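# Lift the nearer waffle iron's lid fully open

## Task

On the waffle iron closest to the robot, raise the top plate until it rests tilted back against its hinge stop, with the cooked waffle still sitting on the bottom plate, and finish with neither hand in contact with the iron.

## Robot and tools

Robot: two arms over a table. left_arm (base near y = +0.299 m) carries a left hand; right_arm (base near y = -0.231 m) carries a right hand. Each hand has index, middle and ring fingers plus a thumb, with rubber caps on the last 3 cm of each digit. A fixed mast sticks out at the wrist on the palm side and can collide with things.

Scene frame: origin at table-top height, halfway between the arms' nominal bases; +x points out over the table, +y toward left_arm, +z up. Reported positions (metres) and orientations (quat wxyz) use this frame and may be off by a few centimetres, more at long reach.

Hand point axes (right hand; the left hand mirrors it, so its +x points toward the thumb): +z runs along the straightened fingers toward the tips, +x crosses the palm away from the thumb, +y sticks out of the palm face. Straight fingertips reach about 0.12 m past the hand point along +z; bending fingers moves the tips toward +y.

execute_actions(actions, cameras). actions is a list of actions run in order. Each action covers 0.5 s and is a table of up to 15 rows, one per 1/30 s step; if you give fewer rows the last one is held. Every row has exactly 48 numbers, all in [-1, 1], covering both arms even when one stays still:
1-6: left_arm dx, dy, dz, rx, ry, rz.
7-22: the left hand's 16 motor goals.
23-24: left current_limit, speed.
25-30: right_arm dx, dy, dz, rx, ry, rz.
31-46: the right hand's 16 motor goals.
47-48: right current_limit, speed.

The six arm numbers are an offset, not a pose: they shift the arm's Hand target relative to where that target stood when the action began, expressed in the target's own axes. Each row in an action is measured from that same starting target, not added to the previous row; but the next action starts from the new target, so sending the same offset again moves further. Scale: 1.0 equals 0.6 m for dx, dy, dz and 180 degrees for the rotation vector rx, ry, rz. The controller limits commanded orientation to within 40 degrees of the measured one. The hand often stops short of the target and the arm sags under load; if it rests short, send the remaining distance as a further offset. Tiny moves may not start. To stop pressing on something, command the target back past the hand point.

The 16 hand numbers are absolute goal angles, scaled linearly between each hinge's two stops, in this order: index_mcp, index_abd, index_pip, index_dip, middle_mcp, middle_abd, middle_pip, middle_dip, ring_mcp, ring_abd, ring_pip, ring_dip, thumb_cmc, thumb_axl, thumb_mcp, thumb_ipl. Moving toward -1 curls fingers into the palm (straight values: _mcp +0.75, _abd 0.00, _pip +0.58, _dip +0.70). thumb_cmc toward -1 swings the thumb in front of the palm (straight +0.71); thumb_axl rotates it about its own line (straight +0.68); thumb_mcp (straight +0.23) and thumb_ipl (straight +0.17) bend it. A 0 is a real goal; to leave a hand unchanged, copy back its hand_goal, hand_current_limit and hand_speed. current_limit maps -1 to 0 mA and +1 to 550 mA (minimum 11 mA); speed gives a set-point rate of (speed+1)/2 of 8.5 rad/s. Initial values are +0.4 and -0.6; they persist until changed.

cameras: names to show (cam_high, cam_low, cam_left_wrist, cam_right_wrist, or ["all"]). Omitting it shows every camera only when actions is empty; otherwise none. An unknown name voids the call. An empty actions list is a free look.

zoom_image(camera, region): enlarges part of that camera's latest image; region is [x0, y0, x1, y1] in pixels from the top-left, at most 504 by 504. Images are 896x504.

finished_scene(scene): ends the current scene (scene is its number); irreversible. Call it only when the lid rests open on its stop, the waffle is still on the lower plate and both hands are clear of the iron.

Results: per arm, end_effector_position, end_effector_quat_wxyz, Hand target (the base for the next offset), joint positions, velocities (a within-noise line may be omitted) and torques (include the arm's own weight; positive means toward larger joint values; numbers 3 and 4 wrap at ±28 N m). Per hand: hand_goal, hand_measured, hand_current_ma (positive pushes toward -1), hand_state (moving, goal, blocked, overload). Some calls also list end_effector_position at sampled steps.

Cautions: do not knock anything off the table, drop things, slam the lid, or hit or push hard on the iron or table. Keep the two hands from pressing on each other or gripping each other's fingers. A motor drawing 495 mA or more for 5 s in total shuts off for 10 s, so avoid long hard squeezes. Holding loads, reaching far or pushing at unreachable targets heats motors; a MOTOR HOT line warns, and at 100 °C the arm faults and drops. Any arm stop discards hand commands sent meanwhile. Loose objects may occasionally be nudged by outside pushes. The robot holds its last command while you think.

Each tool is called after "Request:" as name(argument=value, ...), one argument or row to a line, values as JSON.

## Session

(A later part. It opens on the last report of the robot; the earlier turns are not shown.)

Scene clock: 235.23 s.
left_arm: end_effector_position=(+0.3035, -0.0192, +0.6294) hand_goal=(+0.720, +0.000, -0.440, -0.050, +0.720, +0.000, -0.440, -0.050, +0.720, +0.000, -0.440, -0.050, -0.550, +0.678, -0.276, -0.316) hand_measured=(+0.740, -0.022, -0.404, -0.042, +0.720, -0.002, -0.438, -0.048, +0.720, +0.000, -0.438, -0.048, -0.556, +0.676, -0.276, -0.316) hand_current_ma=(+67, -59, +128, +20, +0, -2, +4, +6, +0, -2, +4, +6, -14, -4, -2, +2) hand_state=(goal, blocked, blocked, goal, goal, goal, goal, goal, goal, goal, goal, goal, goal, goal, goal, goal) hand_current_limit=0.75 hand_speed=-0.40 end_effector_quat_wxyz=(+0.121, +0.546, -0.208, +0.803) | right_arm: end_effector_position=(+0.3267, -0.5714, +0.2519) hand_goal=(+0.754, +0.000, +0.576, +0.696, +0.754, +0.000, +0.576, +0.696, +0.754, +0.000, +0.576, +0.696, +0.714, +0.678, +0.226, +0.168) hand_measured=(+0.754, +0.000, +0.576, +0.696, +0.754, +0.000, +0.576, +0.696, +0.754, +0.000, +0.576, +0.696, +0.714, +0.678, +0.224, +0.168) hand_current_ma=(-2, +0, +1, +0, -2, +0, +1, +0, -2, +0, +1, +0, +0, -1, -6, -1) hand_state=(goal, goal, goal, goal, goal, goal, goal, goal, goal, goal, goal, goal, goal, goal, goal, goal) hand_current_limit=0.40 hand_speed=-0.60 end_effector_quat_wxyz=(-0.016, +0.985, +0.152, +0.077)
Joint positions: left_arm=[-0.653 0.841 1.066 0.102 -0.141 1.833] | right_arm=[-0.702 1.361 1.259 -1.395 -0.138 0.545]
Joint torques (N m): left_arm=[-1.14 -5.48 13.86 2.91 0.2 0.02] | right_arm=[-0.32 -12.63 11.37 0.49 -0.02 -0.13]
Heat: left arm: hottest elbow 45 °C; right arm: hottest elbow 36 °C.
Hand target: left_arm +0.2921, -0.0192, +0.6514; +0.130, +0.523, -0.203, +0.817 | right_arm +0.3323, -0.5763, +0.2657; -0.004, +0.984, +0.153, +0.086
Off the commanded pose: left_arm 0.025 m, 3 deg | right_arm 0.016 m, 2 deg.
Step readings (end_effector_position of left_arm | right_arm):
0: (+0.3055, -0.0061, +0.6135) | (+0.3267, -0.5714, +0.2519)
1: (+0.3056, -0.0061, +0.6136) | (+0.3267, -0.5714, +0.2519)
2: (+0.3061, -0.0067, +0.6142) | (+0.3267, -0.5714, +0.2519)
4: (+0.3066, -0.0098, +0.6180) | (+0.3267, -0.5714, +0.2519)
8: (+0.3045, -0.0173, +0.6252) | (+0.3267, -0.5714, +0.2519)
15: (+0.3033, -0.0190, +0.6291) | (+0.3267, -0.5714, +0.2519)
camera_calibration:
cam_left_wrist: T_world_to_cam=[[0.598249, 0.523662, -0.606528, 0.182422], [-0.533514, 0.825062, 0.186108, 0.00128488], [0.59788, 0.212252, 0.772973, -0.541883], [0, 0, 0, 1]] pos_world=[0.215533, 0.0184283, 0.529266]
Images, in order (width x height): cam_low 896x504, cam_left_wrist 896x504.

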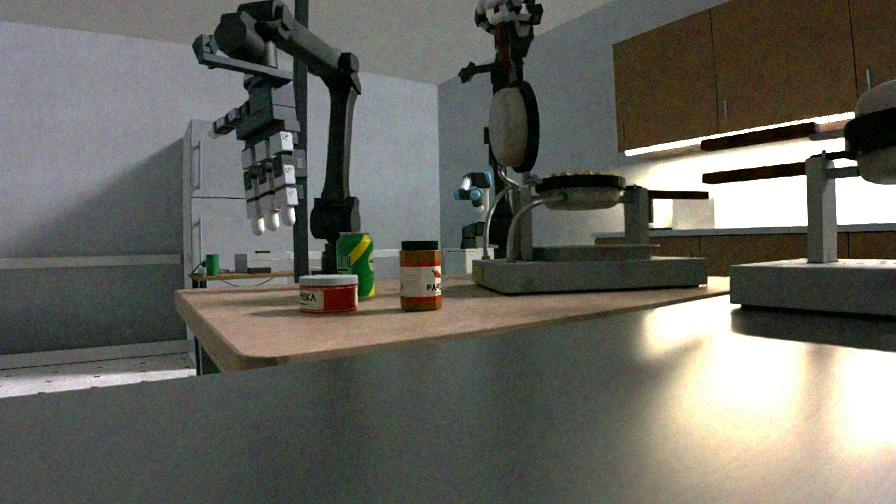

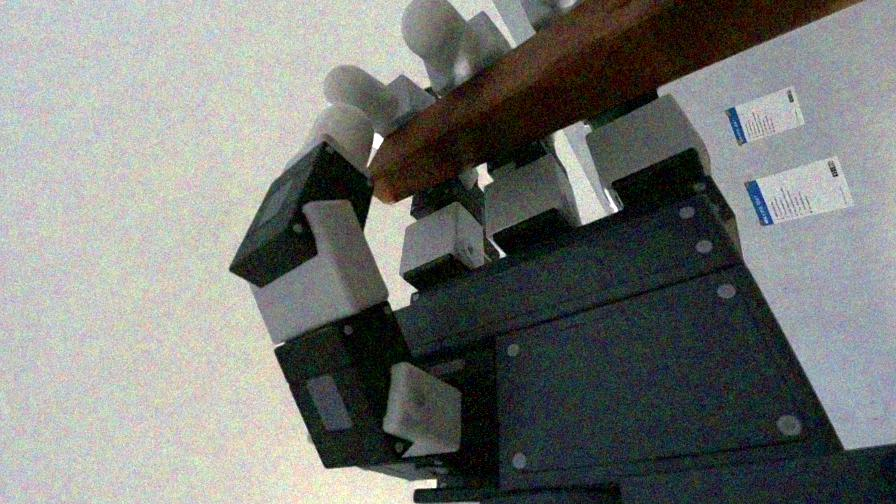

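Request:
execute_actions(
  actions=[
    [[-0.035,0.045,0.01,-0.005,0.008,0.0275,0.72,0,-0.44,-0.05,0.72,0,-0.44,-0.05,0.72,0,-0.44,-0.05,-0.55,0.678,-0.34,-0.4,0.75,-0.4,0,0,0,0,0,0,0.754,0,0.576,0.696,0.754,0,0.576,0.696,0.754,0,0.576,0.696,0.714,0.678,0.226,0.168,0.4,-0.6]],
  ],
  cameras=["cam_low","cam_left_wrist"],
)

Scene clock: 240.23 s.
left_arm: end_effector_position=(+0.2936, -0.0424, +0.6318) hand_goal=(+0.720, +0.000, -0.440, -0.050, +0.720, +0.000, -0.440, -0.050, +0.720, +0.000, -0.440, -0.050, -0.550, +0.678, -0.340, -0.400) hand_measured=(+0.720, -0.008, -0.428, -0.044, +0.720, -0.002, -0.438, -0.048, +0.720, +0.000, -0.438, -0.048, -0.556, +0.676, -0.334, -0.398) hand_current_ma=(-1, -17, +34, +18, -1, -2, +4, +6, -1, -2, +4, +6, -14, -8, +23, +7) hand_state=(goal, goal, goal, goal, goal, goal, goal, goal, goal, goal, goal, goal, goal, goal, goal, goal) hand_current_limit=0.75 hand_speed=-0.40 end_effector_quat_wxyz=(+0.102, +0.506, -0.232, +0.824) | right_arm: end_effector_position=(+0.3267, -0.5714, +0.2519) hand_goal=(+0.754, +0.000, +0.576, +0.696, +0.754, +0.000, +0.576, +0.696, +0.754, +0.000, +0.576, +0.696, +0.714, +0.678, +0.226, +0.168) hand_measured=(+0.754, +0.000, +0.576, +0.696, +0.754, +0.000, +0.576, +0.696, +0.754, +0.000, +0.576, +0.696, +0.714, +0.678, +0.224, +0.168) hand_current_ma=(-2, +0, +1, +0, -2, +0, +1, +0, -2, +0, +1, +0, +0, -1, -6, -1) hand_state=(goal, goal, goal, goal, goal, goal, goal, goal, goal, goal, goal, goal, goal, goal, goal, goal) hand_current_limit=0.40 hand_speed=-0.60 end_effector_quat_wxyz=(-0.016, +0.985, +0.152, +0.077)
Joint positions: left_arm=[-0.717 0.872 1.066 0.201 -0.161 1.944] | right_arm=[-0.702 1.361 1.259 -1.395 -0.138 0.545]
Joint torques (N m): left_arm=[-0.73 -5.19 11.18 2.7 -0.26 0] | right_arm=[-0.85 -12.34 11.34 0.38 -0.07 -0.17]
Heat: left arm: hottest elbow 45 °C; right arm: hottest elbow 36 °C.
Hand target: left_arm +0.2941, -0.0458, +0.6292; +0.102, +0.503, -0.231, +0.827 | right_arm +0.3323, -0.5763, +0.2657; -0.004, +0.984, +0.153, +0.086
Off the commanded pose: left_arm 0.004 m, 0 deg | right_arm 0.016 m, 2 deg.
Step readings (end_effector_position of left_arm | right_arm):
0: (+0.3034, -0.0191, +0.6294) | (+0.3267, -0.5714, +0.2519)
1: (+0.3033, -0.0192, +0.6296) | (+0.3267, -0.5714, +0.2519)
2: (+0.3034, -0.0200, +0.6300) | (+0.3267, -0.5714, +0.2519)
4: (+0.3013, -0.0242, +0.6331) | (+0.3267, -0.5714, +0.2519)
8: (+0.2949, -0.0369, +0.6335) | (+0.3267, -0.5714, +0.2519)
15: (+0.2933, -0.0425, +0.6321) | (+0.3267, -0.5714, +0.2519)
camera_calibration:
cam_left_wrist: T_world_to_cam=[[0.658945, 0.541972, -0.521591, 0.131366], [-0.545339, 0.821818, 0.164984, 0.0314397], [0.51807, 0.175729, 0.837092, -0.551482], [0, 0, 0, 1]] pos_world=[0.216288, -0.000123092, 0.524973]
Images, in order (width x height): cam_low 896x504, cam_left_wrist 896x504.

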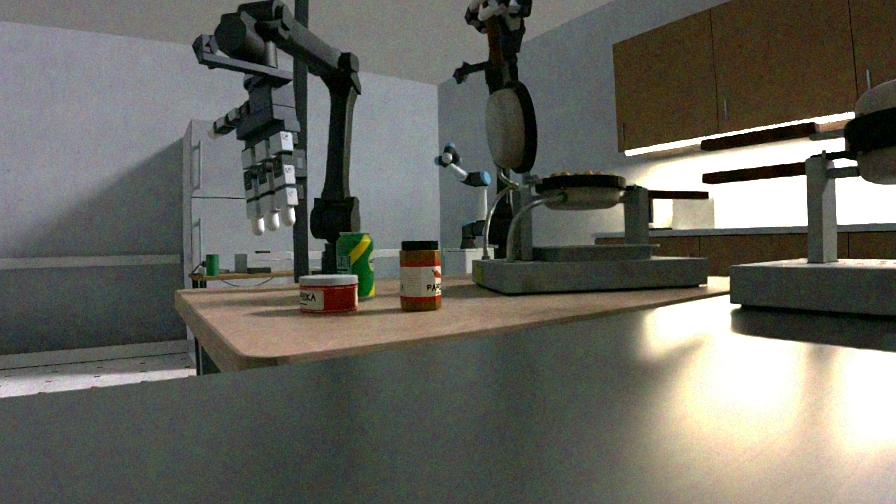

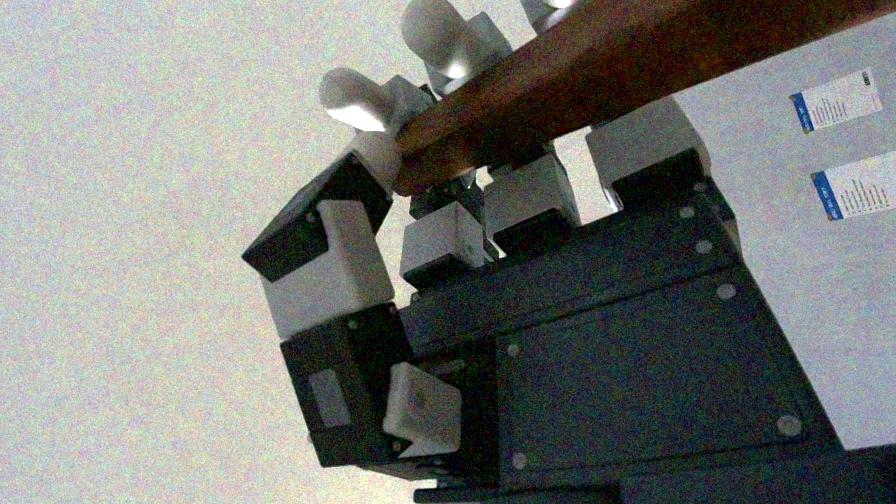

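Request:
execute_actions(
  actions=[
    [[-0.04,0.04,0.01,-0.003,0.005,0.015,0.72,0,-0.44,-0.05,0.72,0,-0.44,-0.05,0.72,0,-0.44,-0.05,-0.55,0.678,-0.34,-0.4,0.75,-0.4,0,0,0,0,0,0,0.754,0,0.576,0.696,0.754,0,0.576,0.696,0.754,0,0.576,0.696,0.714,0.678,0.226,0.168,0.4,-0.6]],
  ],
  cameras=["cam_low","cam_left_wrist","cam_high"],
)

Scene clock: 249.80 s.
left_arm: end_effector_position=(+0.2945, -0.0625, +0.6140) hand_goal=(+0.720, +0.000, -0.440, -0.050, +0.720, +0.000, -0.440, -0.050, +0.720, +0.000, -0.440, -0.050, -0.550, +0.678, -0.340, -0.400) hand_measured=(+0.720, -0.006, -0.438, -0.048, +0.720, -0.002, -0.438, -0.048, +0.718, +0.000, -0.438, -0.048, -0.548, +0.690, -0.326, -0.396) hand_current_ma=(-2, -14, +4, +7, -2, -2, +3, +6, -2, -2, +3, +6, +5, +50, +62, +16) hand_state=(goal, goal, goal, goal, goal, goal, goal, goal, goal, goal, goal, goal, goal, goal, goal, goal) hand_current_limit=0.75 hand_speed=-0.40 end_effector_quat_wxyz=(+0.093, +0.487, -0.243, +0.834) | right_arm: end_effector_position=(+0.3267, -0.5714, +0.2519) hand_goal=(+0.754, +0.000, +0.576, +0.696, +0.754, +0.000, +0.576, +0.696, +0.754, +0.000, +0.576, +0.696, +0.714, +0.678, +0.226, +0.168) hand_measured=(+0.754, +0.000, +0.576, +0.696, +0.754, +0.000, +0.576, +0.696, +0.754, +0.000, +0.576, +0.696, +0.714, +0.678, +0.224, +0.168) hand_current_ma=(-2, +0, +1, +0, -2, +0, +1, +0, -2, +0, +1, +0, +0, -1, -6, -1) hand_state=(goal, goal, goal, goal, goal, goal, goal, goal, goal, goal, goal, goal, goal, goal, goal, goal) hand_current_limit=0.40 hand_speed=-0.60 end_effector_quat_wxyz=(-0.016, +0.985, +0.152, +0.077)
Joint positions: left_arm=[-0.755 0.909 1.029 0.307 -0.174 2.001] | right_arm=[-0.702 1.361 1.259 -1.395 -0.138 0.545]
Joint torques (N m): left_arm=[-0.44 -4.78 11.15 2.26 -0.38 0.09] | right_arm=[-0.97 -12.57 11.33 0.53 -0.04 -0.1]
Heat: left arm: hottest elbow 45 °C; right arm: hottest elbow 36 °C.
Hand target: left_arm +0.3005, -0.0682, +0.6038; +0.086, +0.490, -0.246, +0.832 | right_arm +0.3323, -0.5763, +0.2657; -0.004, +0.984, +0.153, +0.086
Off the commanded pose: left_arm 0.013 m, 1 deg | right_arm 0.016 m, 2 deg.
Step readings (end_effector_position of left_arm | right_arm):
0: (+0.2936, -0.0425, +0.6318) | (+0.3267, -0.5714, +0.2519)
1: (+0.2937, -0.0425, +0.6313) | (+0.3267, -0.5714, +0.2519)
2: (+0.2938, -0.0432, +0.6308) | (+0.3267, -0.5714, +0.2519)
4: (+0.2935, -0.0456, +0.6294) | (+0.3267, -0.5714, +0.2519)
8: (+0.2920, -0.0556, +0.6217) | (+0.3267, -0.5714, +0.2519)
15: (+0.2941, -0.0623, +0.6142) | (+0.3267, -0.5714, +0.2519)
camera_calibration:
cam_left_wrist: T_world_to_cam=[[0.684447, 0.54951, -0.479136, 0.0991202], [-0.550488, 0.820414, 0.154541, 0.0592382], [0.478012, 0.157983, 0.864029, -0.539434], [0, 0, 0, 1]] pos_world=[0.222623, -0.017846, 0.504424]
Images, in order (width x height): cam_high 896x504, cam_low 896x504, cam_left_wrist 896x504.

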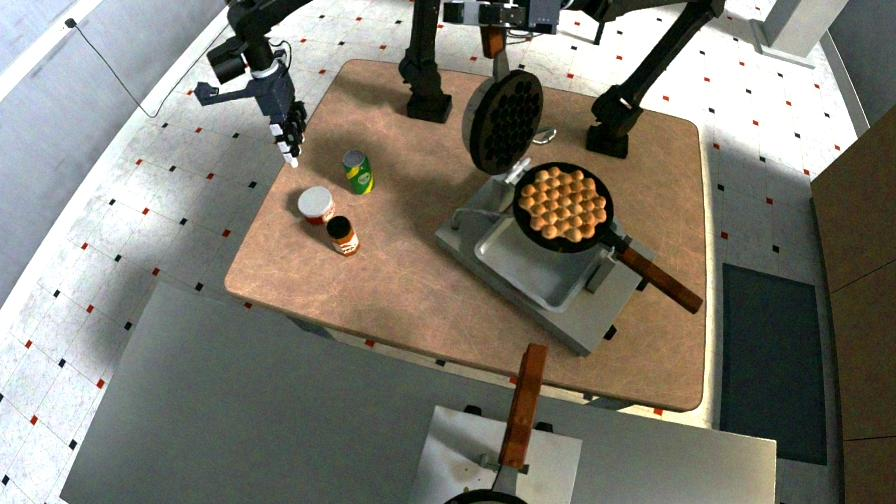

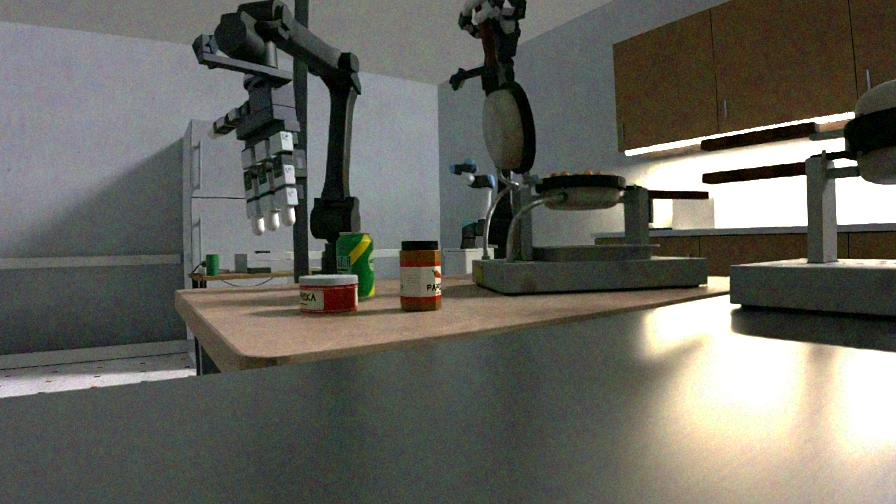

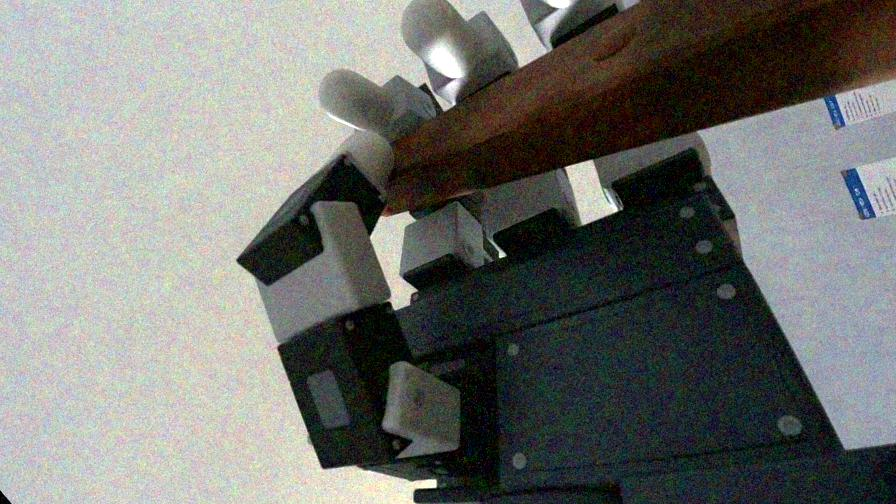

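Request:
execute_actions(
  actions=[
    [[-0.015,0.045,0.0,-0.002,0.0,0.012,0.72,0,-0.44,-0.05,0.72,0,-0.44,-0.05,0.72,0,-0.44,-0.05,-0.55,0.678,-0.34,-0.42,0.75,-0.4,0,0,0,0,0,0,0.754,0,0.576,0.696,0.754,0,0.576,0.696,0.754,0,0.576,0.696,0.714,0.678,0.226,0.168,0.4,-0.6]],
  ],
  cameras=["cam_low","cam_left_wrist"],
)

Request:
zoom_image(
  camera="cam_low",
  region=[430, 0, 630, 200],
)

Scene clock: 277.23 s.
left_arm: end_effector_position=(+0.2893, -0.0869, +0.5954) hand_goal=(+0.720, +0.000, -0.440, -0.050, +0.720, +0.000, -0.440, -0.050, +0.720, +0.000, -0.440, -0.050, -0.550, +0.678, -0.340, -0.420) hand_measured=(+0.718, -0.006, -0.438, -0.048, +0.718, -0.002, -0.438, -0.048, +0.718, +0.000, -0.438, -0.048, -0.548, +0.690, -0.320, -0.408) hand_current_ma=(-3, -14, +3, +7, -3, -2, +3, +6, -4, -2, +3, +6, +4, +47, +87, +55) hand_state=(goal, goal, goal, goal, goal, goal, goal, goal, goal, goal, goal, goal, goal, goal, goal, goal) hand_current_limit=0.75 hand_speed=-0.40 end_effector_quat_wxyz=(+0.079, +0.483, -0.257, +0.833) | right_arm: end_effector_position=(+0.3267, -0.5714, +0.2519) hand_goal=(+0.754, +0.000, +0.576, +0.696, +0.754, +0.000, +0.576, +0.696, +0.754, +0.000, +0.576, +0.696, +0.714, +0.678, +0.226, +0.168) hand_measured=(+0.754, +0.000, +0.576, +0.696, +0.754, +0.000, +0.576, +0.696, +0.754, +0.000, +0.576, +0.696, +0.714, +0.678, +0.224, +0.168) hand_current_ma=(-2, +0, +1, +0, -2, +0, +1, +0, -2, +0, +1, +0, +0, -1, -6, -1) hand_state=(goal, goal, goal, goal, goal, goal, goal, goal, goal, goal, goal, goal, goal, goal, goal, goal) hand_current_limit=0.40 hand_speed=-0.60 end_effector_quat_wxyz=(-0.016, +0.985, +0.152, +0.077)
Joint positions: left_arm=[-0.821 0.94 1.009 0.356 -0.225 2.066] | right_arm=[-0.702 1.361 1.259 -1.395 -0.138 0.545]
Joint torques (N m): left_arm=[-0.09 -5.48 11.25 2.45 -0.45 0.09] | right_arm=[-0.32 -12.34 11.3 0.31 -0.04 -0.14]
Heat: left arm: hottest elbow 41 °C; right arm: hottest elbow 37 °C.
Hand target: left_arm +0.2947, -0.0906, +0.5873; +0.072, +0.485, -0.257, +0.833 | right_arm +0.3323, -0.5763, +0.2657; -0.004, +0.984, +0.153, +0.086
Off the commanded pose: left_arm 0.010 m, 1 deg | right_arm 0.016 m, 2 deg.
Step readings (end_effector_position of left_arm | right_arm):
0: (+0.2945, -0.0625, +0.6139) | (+0.3267, -0.5714, +0.2519)
1: (+0.2946, -0.0624, +0.6140) | (+0.3267, -0.5714, +0.2519)
2: (+0.2951, -0.0627, +0.6137) | (+0.3267, -0.5714, +0.2519)
4: (+0.2935, -0.0659, +0.6127) | (+0.3267, -0.5714, +0.2519)
8: (+0.2880, -0.0788, +0.6047) | (+0.3267, -0.5714, +0.2519)
15: (+0.2891, -0.0870, +0.5956) | (+0.3267, -0.5714, +0.2519)
camera_calibration:
cam_left_wrist: T_world_to_cam=[[0.688119, 0.57065, -0.448165, 0.0895518], [-0.558212, 0.81093, 0.175473, 0.0681548], [0.463564, 0.129425, 0.87656, -0.522866], [0, 0, 0, 1]] pos_world=[0.218805, -0.0386997, 0.486498]
Images, in order (width x height): cam_low 896x504, cam_left_wrist 896x504.

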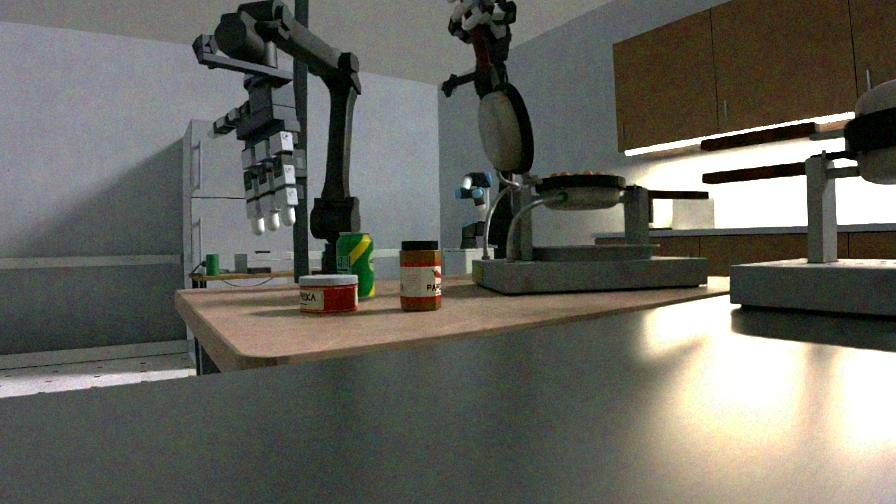

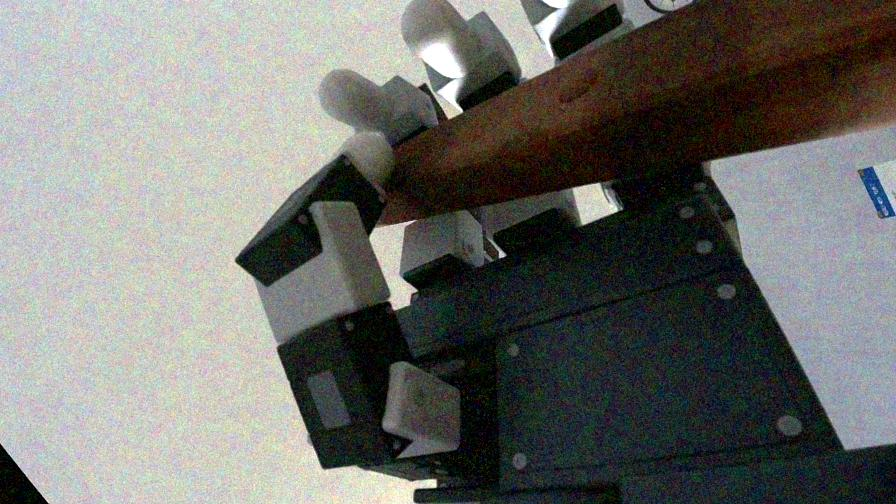

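Scaled by 2.520 from the camera's 896x504 image, which has a finer 1280x720 frame.

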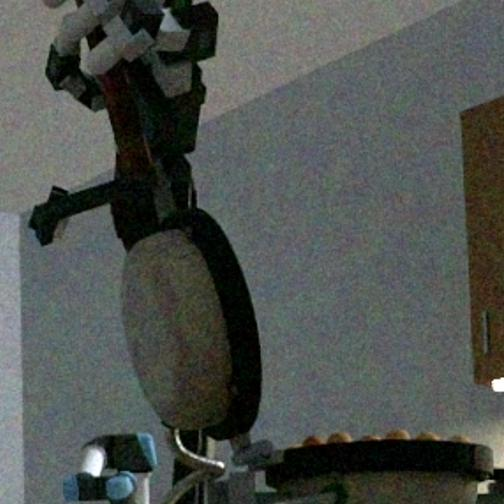

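Request:
execute_actions(
  actions=[
    [[-0.012,0.04,0.0,0,0.0,0.004,0.72,0,-0.44,-0.05,0.72,0,-0.44,-0.05,0.72,0,-0.44,-0.05,-0.55,0.678,-0.34,-0.42,0.75,-0.4,0,0,0,0,0,0,0.754,0,0.576,0.696,0.754,0,0.576,0.696,0.754,0,0.576,0.696,0.714,0.678,0.226,0.168,0.4,-0.6]],
  ],
  cameras=["cam_low","cam_left_wrist"],
)

Request:
zoom_image(
  camera="cam_low",
  region=[430, 0, 630, 200],
)

Scene clock: 283.87 s.
left_arm: end_effector_position=(+0.2913, -0.1035, +0.5786) hand_goal=(+0.720, +0.000, -0.440, -0.050, +0.720, +0.000, -0.440, -0.050, +0.720, +0.000, -0.440, -0.050, -0.550, +0.678, -0.340, -0.420) hand_measured=(+0.718, -0.006, -0.438, -0.048, +0.718, -0.002, -0.438, -0.048, +0.718, +0.000, -0.438, -0.048, -0.554, +0.676, -0.334, -0.418) hand_current_ma=(-3, -14, +3, +7, -5, -2, +3, +6, -5, -2, +3, +6, -9, -3, +22, +8) hand_state=(goal, goal, goal, goal, goal, goal, goal, goal, goal, goal, goal, goal, goal, goal, goal, goal) hand_current_limit=0.75 hand_speed=-0.40 end_effector_quat_wxyz=(+0.072, +0.488, -0.254, +0.832) | right_arm: end_effector_position=(+0.3267, -0.5714, +0.2519) hand_goal=(+0.754, +0.000, +0.576, +0.696, +0.754, +0.000, +0.576, +0.696, +0.754, +0.000, +0.576, +0.696, +0.714, +0.678, +0.226, +0.168) hand_measured=(+0.754, +0.000, +0.576, +0.696, +0.754, +0.000, +0.576, +0.696, +0.754, +0.000, +0.576, +0.696, +0.714, +0.678, +0.224, +0.168) hand_current_ma=(-2, +0, +1, +0, -2, +0, +1, +0, -2, +0, +1, +0, +0, -1, -6, -1) hand_state=(goal, goal, goal, goal, goal, goal, goal, goal, goal, goal, goal, goal, goal, goal, goal, goal) hand_current_limit=0.40 hand_speed=-0.60 end_effector_quat_wxyz=(-0.016, +0.985, +0.152, +0.077)
Joint positions: left_arm=[-0.863 0.974 0.988 0.408 -0.28 2.088] | right_arm=[-0.702 1.361 1.259 -1.395 -0.138 0.545]
Joint torques (N m): left_arm=[-1.08 -6.07 11.63 2.48 0.04 0.09] | right_arm=[-1.08 -12.63 11.15 0.36 -0.08 -0.13]
Heat: left arm: hottest elbow 41 °C; right arm: hottest elbow 37 °C.
Hand target: left_arm +0.2896, -0.1102, +0.5726; +0.067, +0.483, -0.260, +0.833 | right_arm +0.3323, -0.5763, +0.2657; -0.004, +0.984, +0.153, +0.086
Off the commanded pose: left_arm 0.009 m, 1 deg | right_arm 0.016 m, 2 deg.
joint sent to its limit (left arm) — joint 6 (wrist roll), upper limit. The joint targets still meet the commanded pose.
Step readings (end_effector_position of left_arm | right_arm):
0: (+0.2893, -0.0868, +0.5955) | (+0.3267, -0.5714, +0.2519)
1: (+0.2894, -0.0868, +0.5956) | (+0.3267, -0.5714, +0.2519)
2: (+0.2896, -0.0870, +0.5955) | (+0.3267, -0.5714, +0.2519)
4: (+0.2885, -0.0892, +0.5947) | (+0.3267, -0.5714, +0.2519)
8: (+0.2860, -0.0986, +0.5881) | (+0.3267, -0.5714, +0.2519)
15: (+0.2913, -0.1036, +0.5783) | (+0.3267, -0.5714, +0.2519)
camera_calibration:
cam_left_wrist: T_world_to_cam=[[0.674773, 0.5844, -0.450731, 0.0969225], [-0.570961, 0.800339, 0.182922, 0.0839967], [0.467637, 0.133919, 0.873717, -0.505865], [0, 0, 0, 1]] pos_world=[0.219119, -0.0561224, 0.470304]
Images, in order (width x height): cam_low 896x504, cam_left_wrist 896x504.

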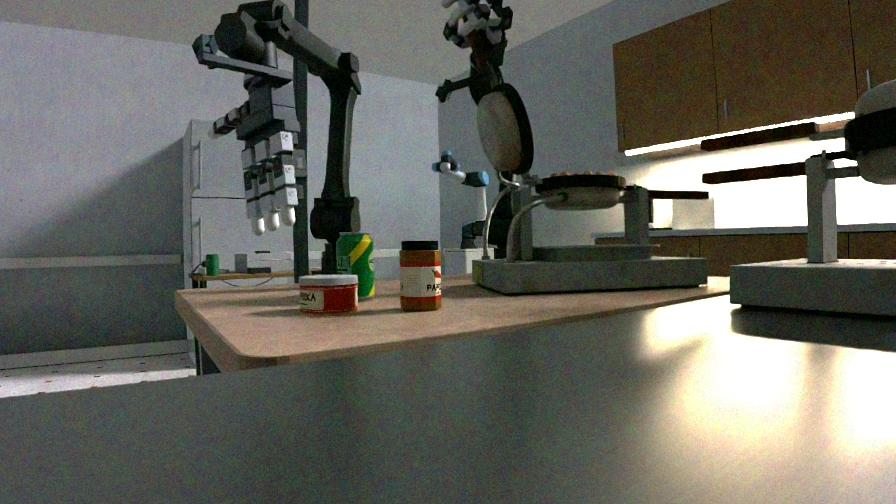

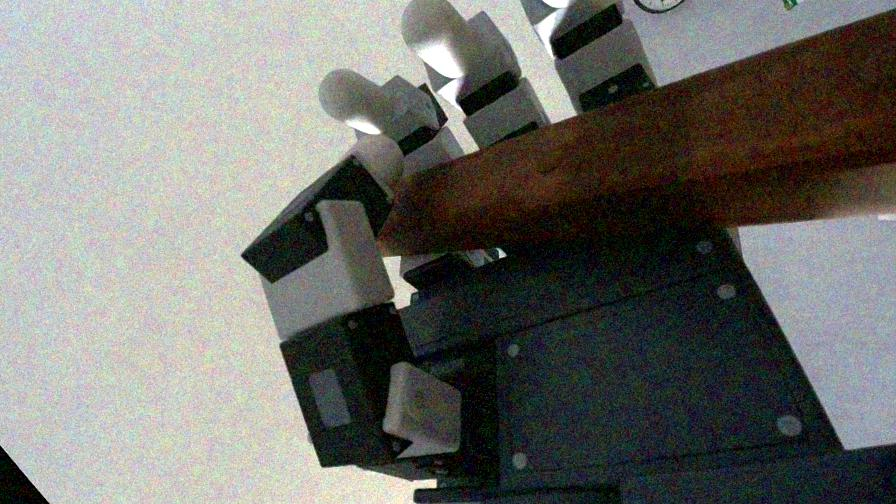

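Scaled by 2.520 from the camera's 896x504 image, which has a finer 1280x720 frame.

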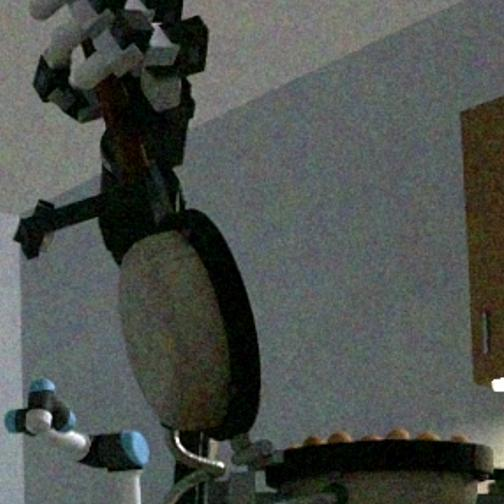

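Request:
execute_actions(
  actions=[
    [[-0.01,0.04,-0.012,0,0.0,0,0.72,0,-0.44,-0.05,0.72,0,-0.44,-0.05,0.72,0,-0.44,-0.05,-0.55,0.678,-0.34,-0.42,0.75,-0.4,0,0,0,0,0,0,0.754,0,0.576,0.696,0.754,0,0.576,0.696,0.754,0,0.576,0.696,0.714,0.678,0.226,0.168,0.4,-0.6]],
  ],
  cameras=["cam_low","cam_left_wrist","cam_high"],
)

Request:
zoom_image(
  camera="cam_low",
  region=[430, 0, 630, 200],
)

Scene clock: 289.90 s.
left_arm: end_effector_position=(+0.2869, -0.1051, +0.5776) hand_goal=(+0.720, +0.000, -0.440, -0.050, +0.720, +0.000, -0.440, -0.050, +0.720, +0.000, -0.440, -0.050, -0.550, +0.678, -0.340, -0.420) hand_measured=(+0.734, -0.006, -0.438, -0.048, +0.718, -0.002, -0.438, -0.048, +0.718, +0.000, -0.438, -0.048, -0.554, +0.676, -0.334, -0.418) hand_current_ma=(+48, -14, +3, +7, -6, -2, +3, +6, -6, -2, +3, +6, -9, -3, +19, +8) hand_state=(goal, goal, goal, goal, goal, goal, goal, goal, goal, goal, goal, goal, goal, goal, goal, goal) hand_current_limit=0.75 hand_speed=-0.40 end_effector_quat_wxyz=(+0.073, +0.488, -0.233, +0.838) | right_arm: end_effector_position=(+0.3267, -0.5714, +0.2519) hand_goal=(+0.754, +0.000, +0.576, +0.696, +0.754, +0.000, +0.576, +0.696, +0.754, +0.000, +0.576, +0.696, +0.714, +0.678, +0.226, +0.168) hand_measured=(+0.754, +0.000, +0.576, +0.696, +0.754, +0.000, +0.576, +0.696, +0.754, +0.000, +0.576, +0.696, +0.714, +0.678, +0.224, +0.168) hand_current_ma=(-2, +0, +1, +0, -2, +0, +1, +0, -2, +0, +1, +0, +0, -1, -6, -1) hand_state=(goal, goal, goal, goal, goal, goal, goal, goal, goal, goal, goal, goal, goal, goal, goal, goal) hand_current_limit=0.40 hand_speed=-0.60 end_effector_quat_wxyz=(-0.016, +0.985, +0.152, +0.077)
Joint positions: left_arm=[-0.892 0.976 0.964 0.467 -0.334 2.088] | right_arm=[-0.702 1.361 1.259 -1.395 -0.138 0.545]
Joint torques (N m): left_arm=[-2.96 -5.13 10.55 1.98 0.72 0.11] | right_arm=[-0.62 -12.04 11.43 0.28 -0.06 -0.13]
Heat: left arm: hottest elbow 40 °C; right arm: hottest elbow 37 °C.
Hand target: left_arm +0.2784, -0.1264, +0.5557; +0.067, +0.484, -0.260, +0.833 | right_arm +0.3323, -0.5763, +0.2657; -0.004, +0.984, +0.153, +0.086
Off the commanded pose: left_arm 0.032 m, 3 deg | right_arm 0.016 m, 2 deg.
joint sent to its limit (left arm) — joint 6 (wrist roll), upper limit. The joint targets still meet the commanded pose.
Step readings (end_effector_position of left_arm | right_arm):
0: (+0.2913, -0.1035, +0.5786) | (+0.3267, -0.5714, +0.2519)
1: (+0.2913, -0.1034, +0.5788) | (+0.3267, -0.5714, +0.2519)
2: (+0.2913, -0.1034, +0.5787) | (+0.3267, -0.5714, +0.2519)
4: (+0.2891, -0.1044, +0.5783) | (+0.3267, -0.5714, +0.2519)
8: (+0.2871, -0.1048, +0.5777) | (+0.3267, -0.5714, +0.2519)
15: (+0.2871, -0.1050, +0.5776) | (+0.3267, -0.5714, +0.2519)
camera_calibration:
cam_left_wrist: T_world_to_cam=[[0.664866, 0.57912, -0.471777, 0.114855], [-0.586988, 0.795676, 0.149485, 0.106391], [0.461951, 0.17754, 0.868954, -0.493849], [0, 0, 0, 1]] pos_world=[0.214221, -0.0634895, 0.467413]
Images, in order (width x height): cam_high 896x504, cam_low 896x504, cam_left_wrist 896x504.

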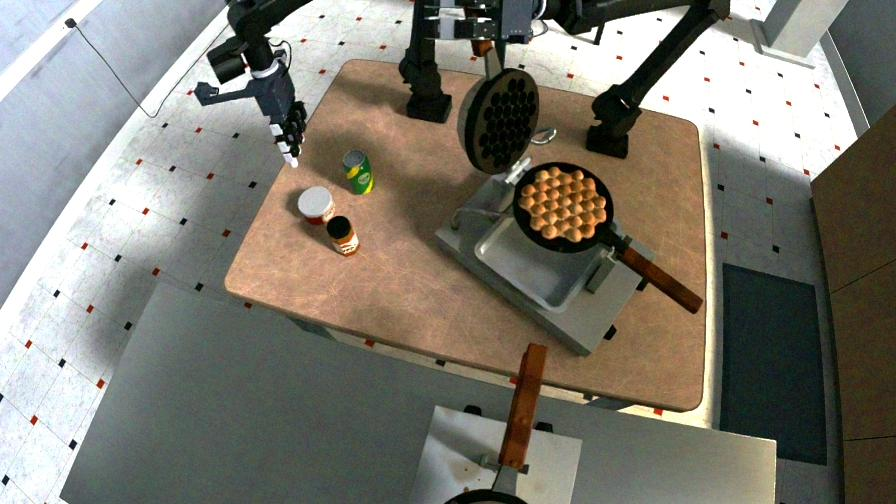

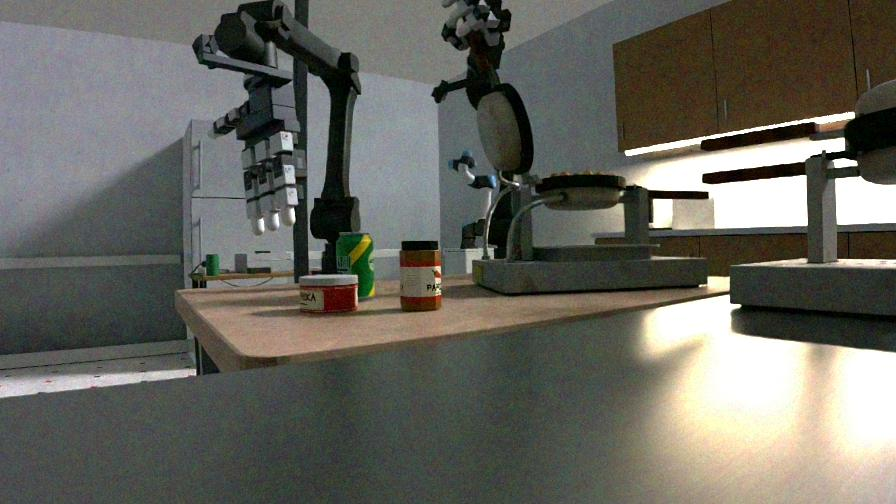

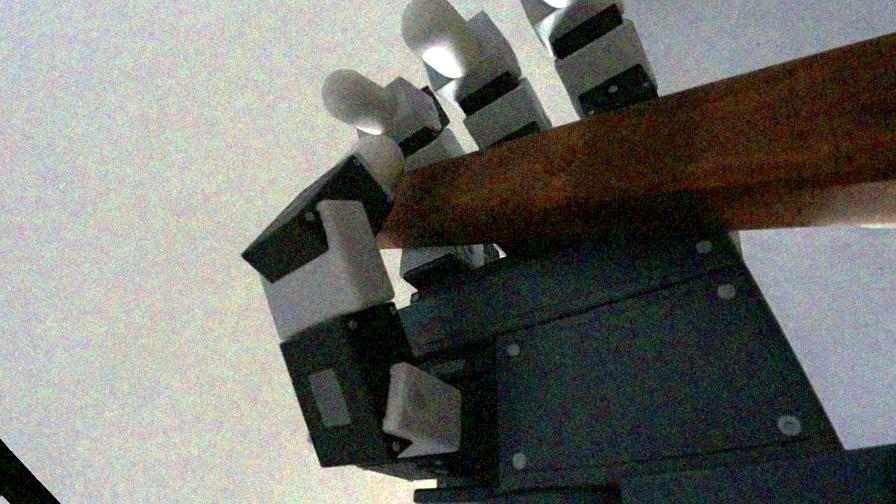

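Scaled by 2.520 from the camera's 896x504 image, which has a finer 1280x720 frame.

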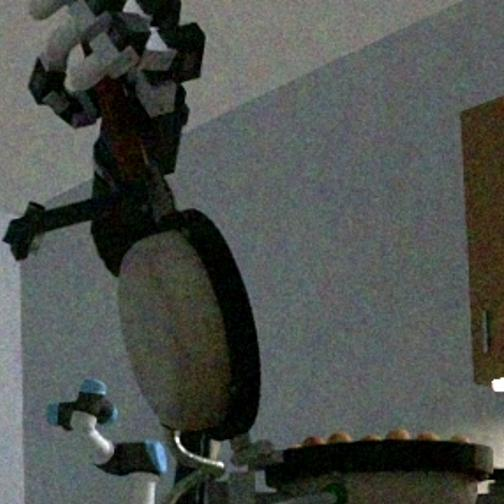

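Request:
execute_actions(
  actions=[
    [[-0.01,0.03,-0.01,0,0.0,0,0.72,0,-0.44,-0.05,0.72,0,-0.44,-0.05,0.72,0,-0.44,-0.05,-0.55,0.678,-0.34,-0.42,0.75,-0.4,0,0,0,0,0,0,0.754,0,0.576,0.696,0.754,0,0.576,0.696,0.754,0,0.576,0.696,0.714,0.678,0.226,0.168,0.4,-0.6]],
  ],
  cameras=["cam_low","cam_left_wrist"],
)

Request:
zoom_image(
  camera="cam_low",
  region=[430, 0, 630, 200],
)

Scene clock: 294.40 s.
left_arm: end_effector_position=(+0.2845, -0.1043, +0.5766) hand_goal=(+0.720, +0.000, -0.440, -0.050, +0.720, +0.000, -0.440, -0.050, +0.720, +0.000, -0.440, -0.050, -0.550, +0.678, -0.340, -0.420) hand_measured=(+0.720, -0.006, -0.438, -0.048, +0.718, -0.002, -0.438, -0.048, +0.718, +0.000, -0.438, -0.048, -0.554, +0.676, -0.334, -0.418) hand_current_ma=(+1, -14, +3, +7, -6, -2, +3, +6, -6, -2, +3, +6, -10, -4, +19, +8) hand_state=(goal, goal, goal, goal, goal, goal, goal, goal, goal, goal, goal, goal, goal, goal, goal, goal) hand_current_limit=0.75 hand_speed=-0.40 end_effector_quat_wxyz=(+0.071, +0.484, -0.220, +0.844) | right_arm: end_effector_position=(+0.3267, -0.5714, +0.2519) hand_goal=(+0.754, +0.000, +0.576, +0.696, +0.754, +0.000, +0.576, +0.696, +0.754, +0.000, +0.576, +0.696, +0.714, +0.678, +0.226, +0.168) hand_measured=(+0.754, +0.000, +0.576, +0.696, +0.754, +0.000, +0.576, +0.696, +0.754, +0.000, +0.576, +0.696, +0.714, +0.678, +0.224, +0.168) hand_current_ma=(-2, +0, +1, +0, -2, +0, +1, +0, -2, +0, +1, +0, +0, -1, -6, -1) hand_state=(goal, goal, goal, goal, goal, goal, goal, goal, goal, goal, goal, goal, goal, goal, goal, goal) hand_current_limit=0.40 hand_speed=-0.60 end_effector_quat_wxyz=(-0.016, +0.985, +0.152, +0.077)
Joint positions: left_arm=[-0.908 0.978 0.945 0.517 -0.365 2.099] | right_arm=[-0.702 1.361 1.259 -1.395 -0.138 0.545]
Joint torques (N m): left_arm=[-4.42 -4.31 9.59 1.72 0.99 0.01] | right_arm=[-0.44 -12.51 11.25 0.42 -0.03 -0.14]
Heat: left arm: hottest elbow 40 °C; right arm: hottest elbow 37 °C.
Hand target: left_arm +0.2705, -0.1379, +0.5416; +0.067, +0.484, -0.261, +0.833 | right_arm +0.3323, -0.5763, +0.2657; -0.004, +0.984, +0.153, +0.086
Off the commanded pose: left_arm 0.050 m, 5 deg | right_arm 0.016 m, 2 deg.
joint sent to its limit (left arm) — joint 6 (wrist roll), upper limit. The joint targets are off in orientation, not in position.
Step readings (end_effector_position of left_arm | right_arm):
0: (+0.2869, -0.1051, +0.5776) | (+0.3267, -0.5714, +0.2519)
1: (+0.2870, -0.1052, +0.5777) | (+0.3267, -0.5714, +0.2519)
2: (+0.2867, -0.1053, +0.5774) | (+0.3267, -0.5714, +0.2519)
4: (+0.2859, -0.1053, +0.5769) | (+0.3267, -0.5714, +0.2519)
8: (+0.2849, -0.1047, +0.5766) | (+0.3267, -0.5714, +0.2519)
15: (+0.2845, -0.1043, +0.5767) | (+0.3267, -0.5714, +0.2519)
camera_calibration:
cam_left_wrist: T_world_to_cam=[[0.660675, 0.579043, -0.477721, 0.120111], [-0.60172, 0.788995, 0.124174, 0.122568], [0.448822, 0.205416, 0.869691, -0.485746], [0, 0, 0, 1]] pos_world=[0.212411, -0.0664752, 0.464609]
Images, in order (width x height): cam_low 896x504, cam_left_wrist 896x504.

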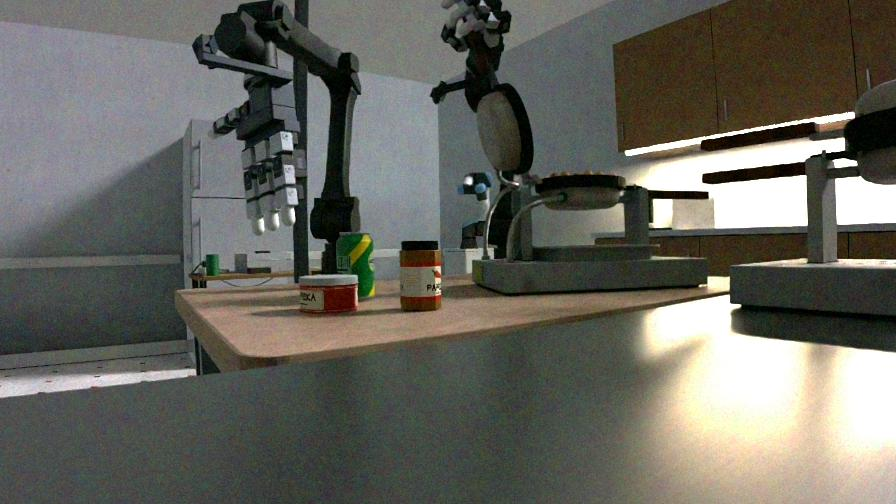

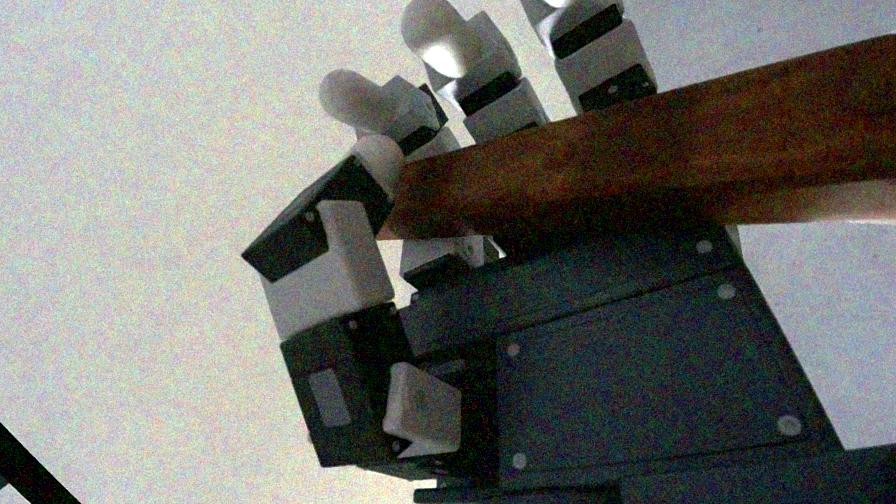

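Scaled by 2.520 from the camera's 896x504 image, which has a finer 1280x720 frame.

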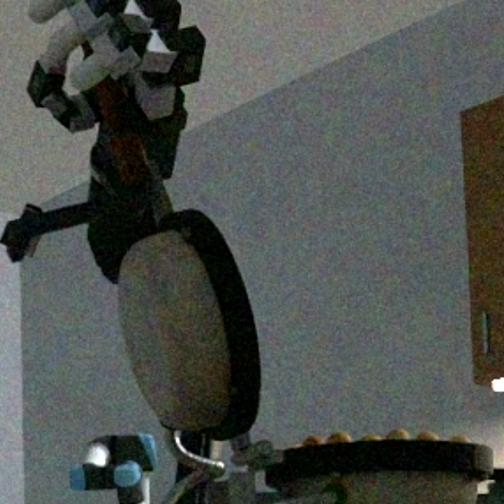

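Request:
execute_actions(
  actions=[
    [[0.025,-0.06,0.014,0,0.0,0,0.72,0,-0.44,-0.05,0.72,0,-0.44,-0.05,0.72,0,-0.44,-0.05,-0.55,0.678,0.1,0.1,0.75,-0.4,0,0,0,0,0,0,0.754,0,0.576,0.696,0.754,0,0.576,0.696,0.754,0,0.576,0.696,0.714,0.678,0.226,0.168,0.4,-0.6]],
    [[0,-0.01,0,0,0.0,0,0.754,0,0.3,0.4,0.754,0,0.3,0.4,0.754,0,0.3,0.4,-0.3,0.678,0.226,0.168,0.4,-0.4,0,0,0,0,0,0,0.754,0,0.576,0.696,0.754,0,0.576,0.696,0.754,0,0.576,0.696,0.714,0.678,0.226,0.168,0.4,-0.6]],
    [[0,0,0,0,0.0,0,0.754,0,0.576,0.696,0.754,0,0.576,0.696,0.754,0,0.576,0.696,0.1,0.678,0.226,0.168,0.4,-0.4,0,0,0,0,0,0,0.754,0,0.576,0.696,0.754,0,0.576,0.696,0.754,0,0.576,0.696,0.714,0.678,0.226,0.168,0.4,-0.6]],
  ],
  cameras=["cam_low","cam_left_wrist","cam_high"],
)

Request:
zoom_image(
  camera="cam_low",
  region=[430, 0, 630, 200],
)

Scene clock: 305.43 s.
left_arm: end_effector_position=(+0.2843, -0.1021, +0.5676) hand_goal=(+0.754, +0.000, +0.576, +0.696, +0.754, +0.000, +0.576, +0.696, +0.754, +0.000, +0.576, +0.696, +0.100, +0.678, +0.226, +0.168) hand_measured=(+0.770, -0.006, +0.572, +0.692, +0.748, -0.002, +0.572, +0.694, +0.748, +0.000, +0.572, +0.694, +0.082, +0.676, +0.226, +0.166) hand_current_ma=(+51, -14, -11, -8, -19, -2, -10, -7, -20, -2, -10, -7, -62, -4, -1, -5) hand_state=(goal, goal, goal, goal, goal, goal, goal, goal, goal, goal, goal, goal, goal, goal, goal, goal) hand_current_limit=0.40 hand_speed=-0.40 end_effector_quat_wxyz=(+0.077, +0.491, -0.246, +0.832) | right_arm: end_effector_position=(+0.3267, -0.5714, +0.2519) hand_goal=(+0.754, +0.000, +0.576, +0.696, +0.754, +0.000, +0.576, +0.696, +0.754, +0.000, +0.576, +0.696, +0.714, +0.678, +0.226, +0.168) hand_measured=(+0.754, +0.000, +0.576, +0.696, +0.754, +0.000, +0.576, +0.696, +0.754, +0.000, +0.576, +0.696, +0.714, +0.678, +0.224, +0.168) hand_current_ma=(-2, +0, +1, +0, -2, +0, +1, +0, -2, +0, +1, +0, +0, -1, -6, -1) hand_state=(goal, goal, goal, goal, goal, goal, goal, goal, goal, goal, goal, goal, goal, goal, goal, goal) hand_current_limit=0.40 hand_speed=-0.60 end_effector_quat_wxyz=(-0.016, +0.985, +0.152, +0.077)
Joint positions: left_arm=[-0.881 0.96 0.945 0.444 -0.305 2.079] | right_arm=[-0.702 1.361 1.259 -1.395 -0.138 0.545]
Joint torques (N m): left_arm=[-0.15 -5.89 14.63 0.88 0.89 0.2] | right_arm=[-0.67 -12.34 11.34 0.64 -0.05 -0.12]
Heat: left arm: hottest elbow 39 °C; right arm: hottest elbow 37 °C.
Hand target: left_arm +0.2844, -0.1083, +0.5731; +0.067, +0.484, -0.260, +0.833 | right_arm +0.3323, -0.5763, +0.2657; -0.004, +0.984, +0.153, +0.086
Off the commanded pose: left_arm 0.008 m, 2 deg | right_arm 0.016 m, 2 deg.
joint sent to its limit (left arm) — joint 6 (wrist roll), upper limit. The joint targets still meet the commanded pose.
Step readings (end_effector_position of left_arm | right_arm):
0: (+0.2845, -0.1043, +0.5766) | (+0.3267, -0.5714, +0.2519)
1: (+0.2844, -0.1043, +0.5766) | (+0.3267, -0.5714, +0.2519)
2: (+0.2841, -0.1048, +0.5761) | (+0.3267, -0.5714, +0.2519)
4: (+0.2836, -0.1043, +0.5748) | (+0.3267, -0.5714, +0.2519)
8: (+0.2827, -0.1030, +0.5725) | (+0.3267, -0.5714, +0.2519)
15: (+0.2827, -0.1026, +0.5710) | (+0.3267, -0.5714, +0.2519)
16: (+0.2828, -0.1026, +0.5709) | (+0.3267, -0.5714, +0.2519)
17: (+0.2826, -0.1027, +0.5706) | (+0.3267, -0.5714, +0.2519)
19: (+0.2828, -0.1024, +0.5698) | (+0.3267, -0.5714, +0.2519)
23: (+0.2838, -0.1022, +0.5683) | (+0.3267, -0.5714, +0.2519)
30: (+0.2843, -0.1021, +0.5676) | (+0.3267, -0.5714, +0.2519)
31: (+0.2843, -0.1021, +0.5676) | (+0.3267, -0.5714, +0.2519)
32: (+0.2843, -0.1021, +0.5676) | (+0.3267, -0.5714, +0.2519)
34: (+0.2843, -0.1021, +0.5676) | (+0.3267, -0.5714, +0.2519)
38: (+0.2843, -0.1021, +0.5676) | (+0.3267, -0.5714, +0.2519)
45: (+0.2843, -0.1021, +0.5676) | (+0.3267, -0.5714, +0.2519)
camera_calibration:
cam_left_wrist: T_world_to_cam=[[0.670296, 0.576597, -0.46716, 0.105645], [-0.570197, 0.803072, 0.173063, 0.086601], [0.47495, 0.15037, 0.86707, -0.489871], [0, 0, 0, 1]] pos_world=[0.211231, -0.0567992, 0.459118]
Images, in order (width x height): cam_high 896x504, cam_low 896x504, cam_left_wrist 896x504.

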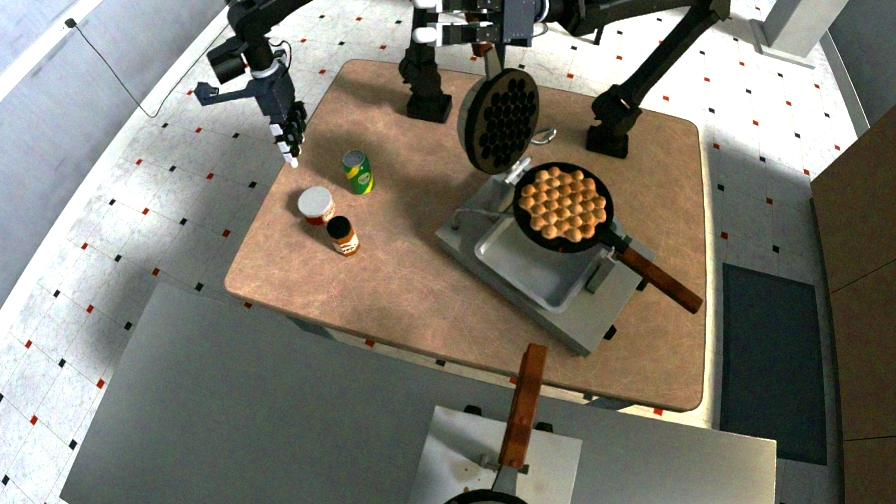

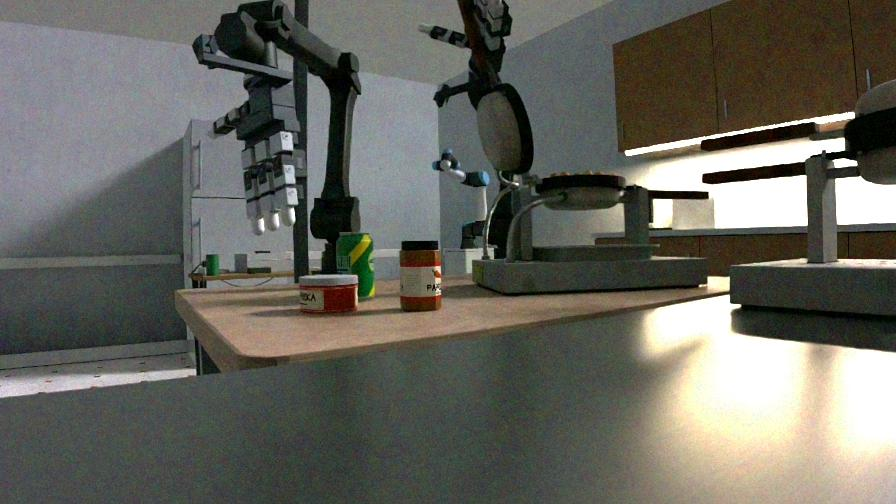

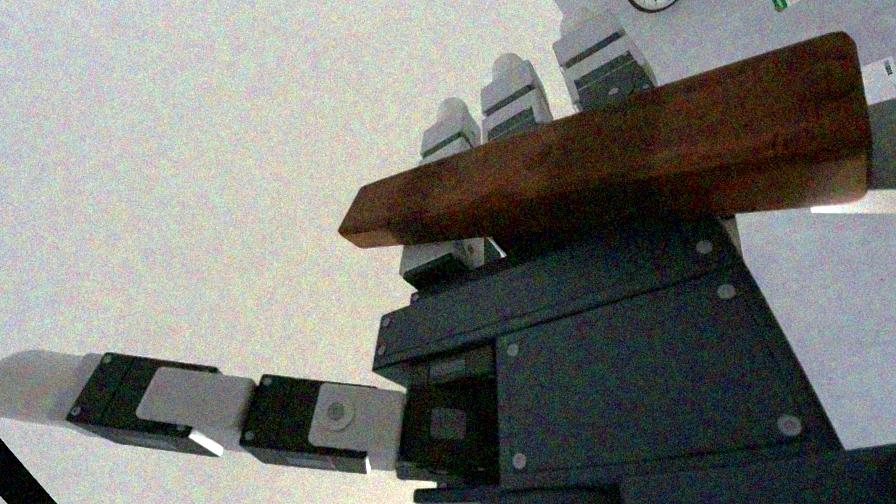

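Scaled by 2.520 from the camera's 896x504 image, which has a finer 1280x720 frame.

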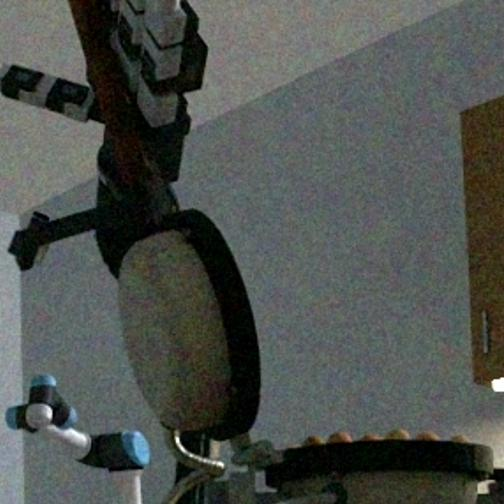

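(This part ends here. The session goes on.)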